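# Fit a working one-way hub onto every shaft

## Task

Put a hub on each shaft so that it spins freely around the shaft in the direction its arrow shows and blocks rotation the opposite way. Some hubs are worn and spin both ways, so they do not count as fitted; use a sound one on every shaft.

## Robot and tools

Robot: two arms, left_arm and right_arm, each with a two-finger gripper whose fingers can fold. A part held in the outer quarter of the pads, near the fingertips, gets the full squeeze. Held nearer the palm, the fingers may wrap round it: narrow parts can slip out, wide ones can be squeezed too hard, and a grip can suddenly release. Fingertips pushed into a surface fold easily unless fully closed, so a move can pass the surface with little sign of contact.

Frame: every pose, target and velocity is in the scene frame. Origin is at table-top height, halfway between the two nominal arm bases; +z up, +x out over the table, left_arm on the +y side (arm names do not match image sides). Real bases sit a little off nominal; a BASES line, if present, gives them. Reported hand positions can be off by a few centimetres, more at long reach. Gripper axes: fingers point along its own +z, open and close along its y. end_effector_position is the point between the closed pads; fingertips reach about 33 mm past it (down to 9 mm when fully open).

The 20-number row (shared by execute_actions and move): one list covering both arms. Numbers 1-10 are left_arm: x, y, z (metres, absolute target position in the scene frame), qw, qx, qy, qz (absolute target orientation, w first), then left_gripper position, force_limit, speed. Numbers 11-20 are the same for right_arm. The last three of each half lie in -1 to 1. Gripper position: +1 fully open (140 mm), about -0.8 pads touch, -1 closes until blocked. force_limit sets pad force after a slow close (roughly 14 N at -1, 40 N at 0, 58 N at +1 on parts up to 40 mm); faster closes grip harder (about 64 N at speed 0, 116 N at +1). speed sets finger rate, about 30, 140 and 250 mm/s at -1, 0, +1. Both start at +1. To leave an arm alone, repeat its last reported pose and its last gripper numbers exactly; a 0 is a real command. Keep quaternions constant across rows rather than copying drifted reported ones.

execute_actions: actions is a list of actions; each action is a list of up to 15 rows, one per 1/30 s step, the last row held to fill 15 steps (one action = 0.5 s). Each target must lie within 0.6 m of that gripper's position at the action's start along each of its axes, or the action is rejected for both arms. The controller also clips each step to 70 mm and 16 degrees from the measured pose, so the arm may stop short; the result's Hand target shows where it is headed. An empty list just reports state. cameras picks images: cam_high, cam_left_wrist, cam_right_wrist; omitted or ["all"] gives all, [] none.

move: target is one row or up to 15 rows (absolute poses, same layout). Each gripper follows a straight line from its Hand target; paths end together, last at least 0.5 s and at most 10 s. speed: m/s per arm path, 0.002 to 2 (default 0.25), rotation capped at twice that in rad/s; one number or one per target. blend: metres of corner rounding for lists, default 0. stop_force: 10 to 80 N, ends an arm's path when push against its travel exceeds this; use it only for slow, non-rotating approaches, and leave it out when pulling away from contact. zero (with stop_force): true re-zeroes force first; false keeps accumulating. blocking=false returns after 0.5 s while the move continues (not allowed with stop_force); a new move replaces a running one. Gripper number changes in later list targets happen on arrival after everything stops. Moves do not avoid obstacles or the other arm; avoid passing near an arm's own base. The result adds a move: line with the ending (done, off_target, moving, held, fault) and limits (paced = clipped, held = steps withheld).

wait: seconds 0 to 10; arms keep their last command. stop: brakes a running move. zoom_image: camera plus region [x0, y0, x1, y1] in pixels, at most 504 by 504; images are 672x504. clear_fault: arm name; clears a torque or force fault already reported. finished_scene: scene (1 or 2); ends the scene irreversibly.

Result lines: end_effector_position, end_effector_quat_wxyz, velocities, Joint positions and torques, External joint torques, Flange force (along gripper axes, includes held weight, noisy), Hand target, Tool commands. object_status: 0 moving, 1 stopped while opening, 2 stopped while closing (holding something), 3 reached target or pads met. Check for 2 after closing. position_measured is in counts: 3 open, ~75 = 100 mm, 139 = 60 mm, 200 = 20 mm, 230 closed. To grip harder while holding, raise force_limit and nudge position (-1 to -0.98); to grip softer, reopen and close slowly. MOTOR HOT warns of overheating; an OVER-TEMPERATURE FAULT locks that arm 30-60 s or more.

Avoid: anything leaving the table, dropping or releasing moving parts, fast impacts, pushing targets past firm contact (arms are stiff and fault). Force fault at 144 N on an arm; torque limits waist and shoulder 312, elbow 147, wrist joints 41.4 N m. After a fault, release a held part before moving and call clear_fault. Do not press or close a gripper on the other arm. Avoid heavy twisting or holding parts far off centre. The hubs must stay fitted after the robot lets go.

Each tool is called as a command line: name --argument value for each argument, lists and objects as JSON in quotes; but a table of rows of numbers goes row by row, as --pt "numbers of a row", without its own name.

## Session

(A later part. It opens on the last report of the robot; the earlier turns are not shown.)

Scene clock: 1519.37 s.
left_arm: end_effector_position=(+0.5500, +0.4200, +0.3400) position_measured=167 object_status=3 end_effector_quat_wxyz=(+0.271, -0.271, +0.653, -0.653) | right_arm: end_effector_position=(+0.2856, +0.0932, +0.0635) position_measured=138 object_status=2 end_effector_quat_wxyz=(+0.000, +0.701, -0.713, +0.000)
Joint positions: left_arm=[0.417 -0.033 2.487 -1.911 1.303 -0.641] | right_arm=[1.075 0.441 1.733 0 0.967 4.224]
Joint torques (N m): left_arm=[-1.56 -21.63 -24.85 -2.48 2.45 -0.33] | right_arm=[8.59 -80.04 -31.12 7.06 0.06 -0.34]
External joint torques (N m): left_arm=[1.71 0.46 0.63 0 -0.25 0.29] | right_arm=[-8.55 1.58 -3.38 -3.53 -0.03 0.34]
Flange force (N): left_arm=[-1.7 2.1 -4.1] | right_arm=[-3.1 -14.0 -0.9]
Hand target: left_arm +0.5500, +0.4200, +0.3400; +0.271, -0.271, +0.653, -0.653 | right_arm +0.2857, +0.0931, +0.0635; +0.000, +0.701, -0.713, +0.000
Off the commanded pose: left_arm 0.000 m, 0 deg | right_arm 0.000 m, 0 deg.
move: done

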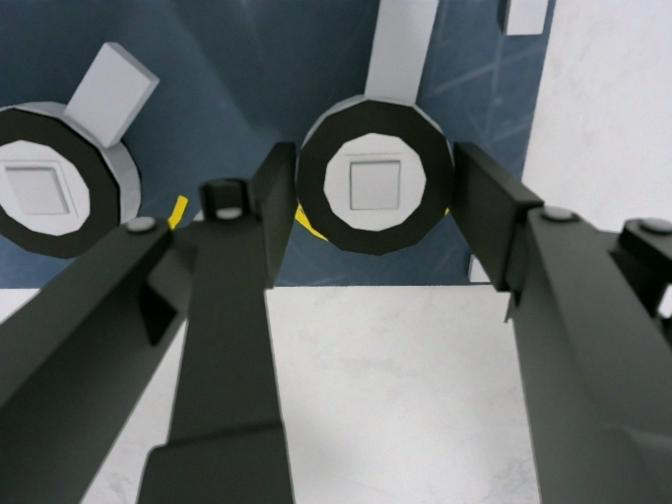

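execute_actions --actions '[[[0.55,0.42,0.34,0.2706,-0.2706,0.6533,-0.6533,-0.3,-1,-1,0.2857,0.0931,0.0635,0,0.7009,-0.7133,0,0.3,-1,-0.8]],[[0.55,0.42,0.34,0.2706,-0.2706,0.6533,-0.6533,-0.3,-1,-1,0.2857,0.0931,0.0635,0,0.7009,-0.7133,0,0.3,-1,-0.8]]]' --cameras '[]'

move --pt "0.55 0.42 0.34 0.2706 -0.2706 0.6533 -0.6533 -0.3 -1 -1 0.2857 0.0931 0.13 0 0.7009 -0.7133 0 0.3 -1 -0.8" --pt "0.55 0.42 0.34 0.2706 -0.2706 0.6533 -0.6533 -0.3 -1 -1 0.42 -0.03 0.25 0 0.7009 -0.7133 0 0.3 -1 -0.8" --speed '[0.08,0.25]' --blend '[0.01,0]'

zoom_image --camera "cam_high" --region '[350, 190, 510, 270]'

Scene clock: 1533.60 s.
left_arm: end_effector_position=(+0.5500, +0.4200, +0.3400) position_measured=167 object_status=3 end_effector_quat_wxyz=(+0.271, -0.271, +0.653, -0.653) | right_arm: end_effector_position=(+0.2857, +0.0931, +0.0635) position_measured=91 object_status=3 end_effector_quat_wxyz=(+0.000, +0.701, -0.713, +0.000)
Joint positions: left_arm=[0.417 -0.033 2.487 -1.911 1.303 -0.641] | right_arm=[1.075 0.441 1.733 0 0.968 4.224]
Joint torques (N m): left_arm=[-1.9 -21.59 -24.98 -2.51 2.54 -0.36] | right_arm=[-3.11 -80.32 -31.96 2.92 -0.42 0.48]
External joint torques (N m): left_arm=[1.98 0.71 0.79 0.04 -0.35 0.32] | right_arm=[3.26 1.88 -2.53 0.62 0.45 -0.48]
External joint torques at the end of the 1st action: left_arm=[0.92 0.09 0.75 0.08 -0.34 0.24] | right_arm=[3.39 1.99 -2.51 0.57 0.38 -0.47]
Flange force (N): left_arm=[-2.1 2.7 -4.7] | right_arm=[-9.3 -0.1 -0.8]
Flange force at the end of the 1st action (N): left_arm=[0.1 1.1 -2.3] | right_arm=[-9.4 0.0 -0.6]
Hand target: left_arm +0.5500, +0.4200, +0.3400; +0.271, -0.271, +0.653, -0.653 | right_arm +0.2857, +0.0931, +0.0635; +0.000, +0.701, -0.713, +0.000
Off the commanded pose: left_arm 0.000 m, 0 deg | right_arm 0.000 m, 0 deg.

Scene clock: 1535.77 s.
left_arm: end_effector_position=(+0.5500, +0.4200, +0.3400) position_measured=167 object_status=3 end_effector_quat_wxyz=(+0.271, -0.271, +0.653, -0.653) | right_arm: end_effector_position=(+0.4199, -0.0300, +0.2499) position_measured=91 object_status=3 end_effector_quat_wxyz=(+0.000, +0.701, -0.713, +0.000)
Joint positions: left_arm=[0.417 -0.033 2.487 -1.911 1.303 -0.641] | right_arm=[0.819 0.266 1.61 0 1.265 3.969]
Joint torques (N m): left_arm=[-2.29 -21.56 -25.04 -2.5 2.56 -0.25] | right_arm=[-1.74 -69.76 -36.83 3.5 -0.53 0.6]
External joint torques (N m): left_arm=[2.44 0.34 0.84 0.02 -0.36 0.2] | right_arm=[2.2 2.67 -3.04 0.58 0.55 -0.6]
Flange force (N): left_arm=[-2.0 1.6 -6.2] | right_arm=[-9.6 -5.0 -3.4]
Hand target: left_arm +0.5500, +0.4200, +0.3400; +0.271, -0.271, +0.653, -0.653 | right_arm +0.4200, -0.0300, +0.2500; +0.000, +0.701, -0.713, +0.000
Off the commanded pose: left_arm 0.000 m, 0 deg | right_arm 0.000 m, 0 deg.
move: done

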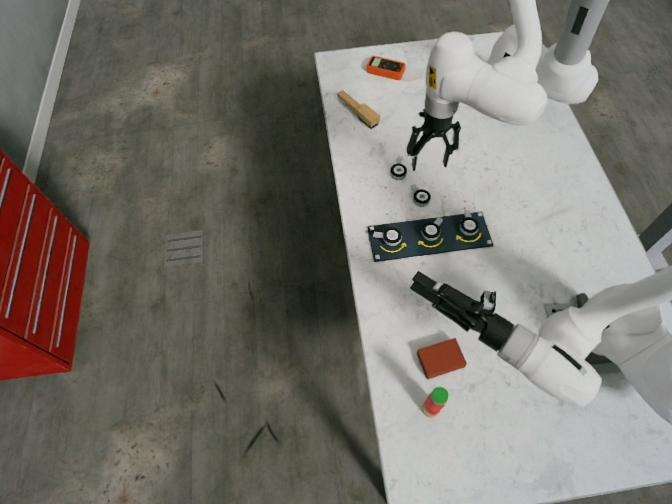

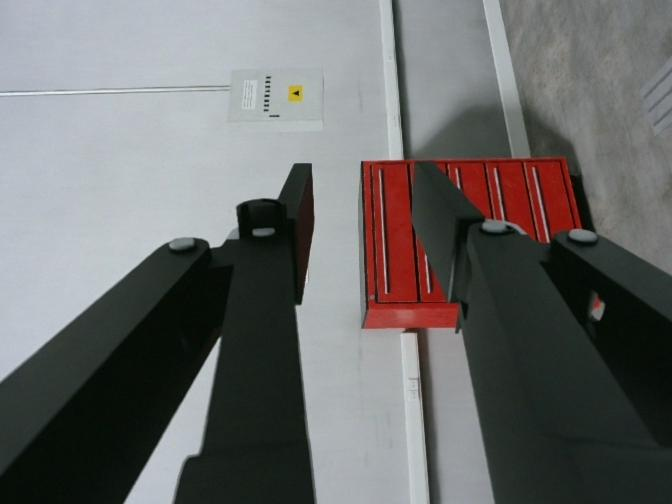

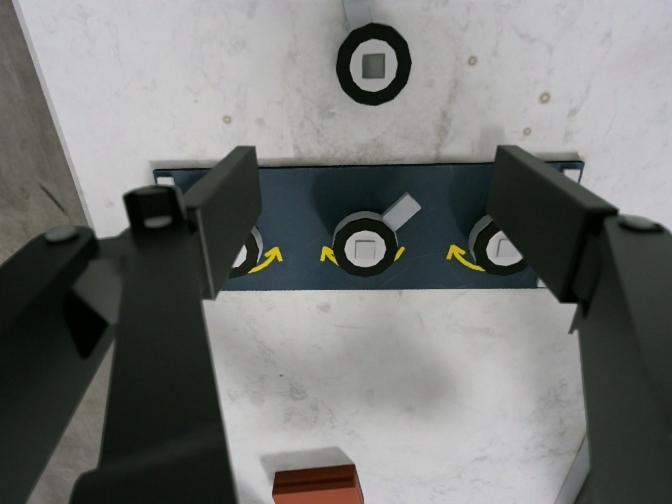

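Scaled by 3.150 from the camera's image (finer frame: 960x720).

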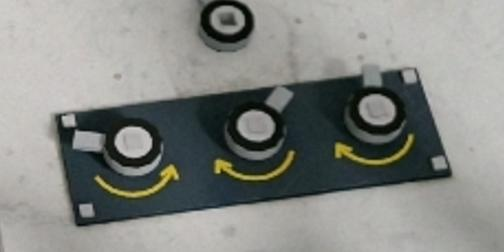

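All three hubs are seated, and their free directions match the arrows.

finished_scene --scene 2

The scene is finished: the task was done.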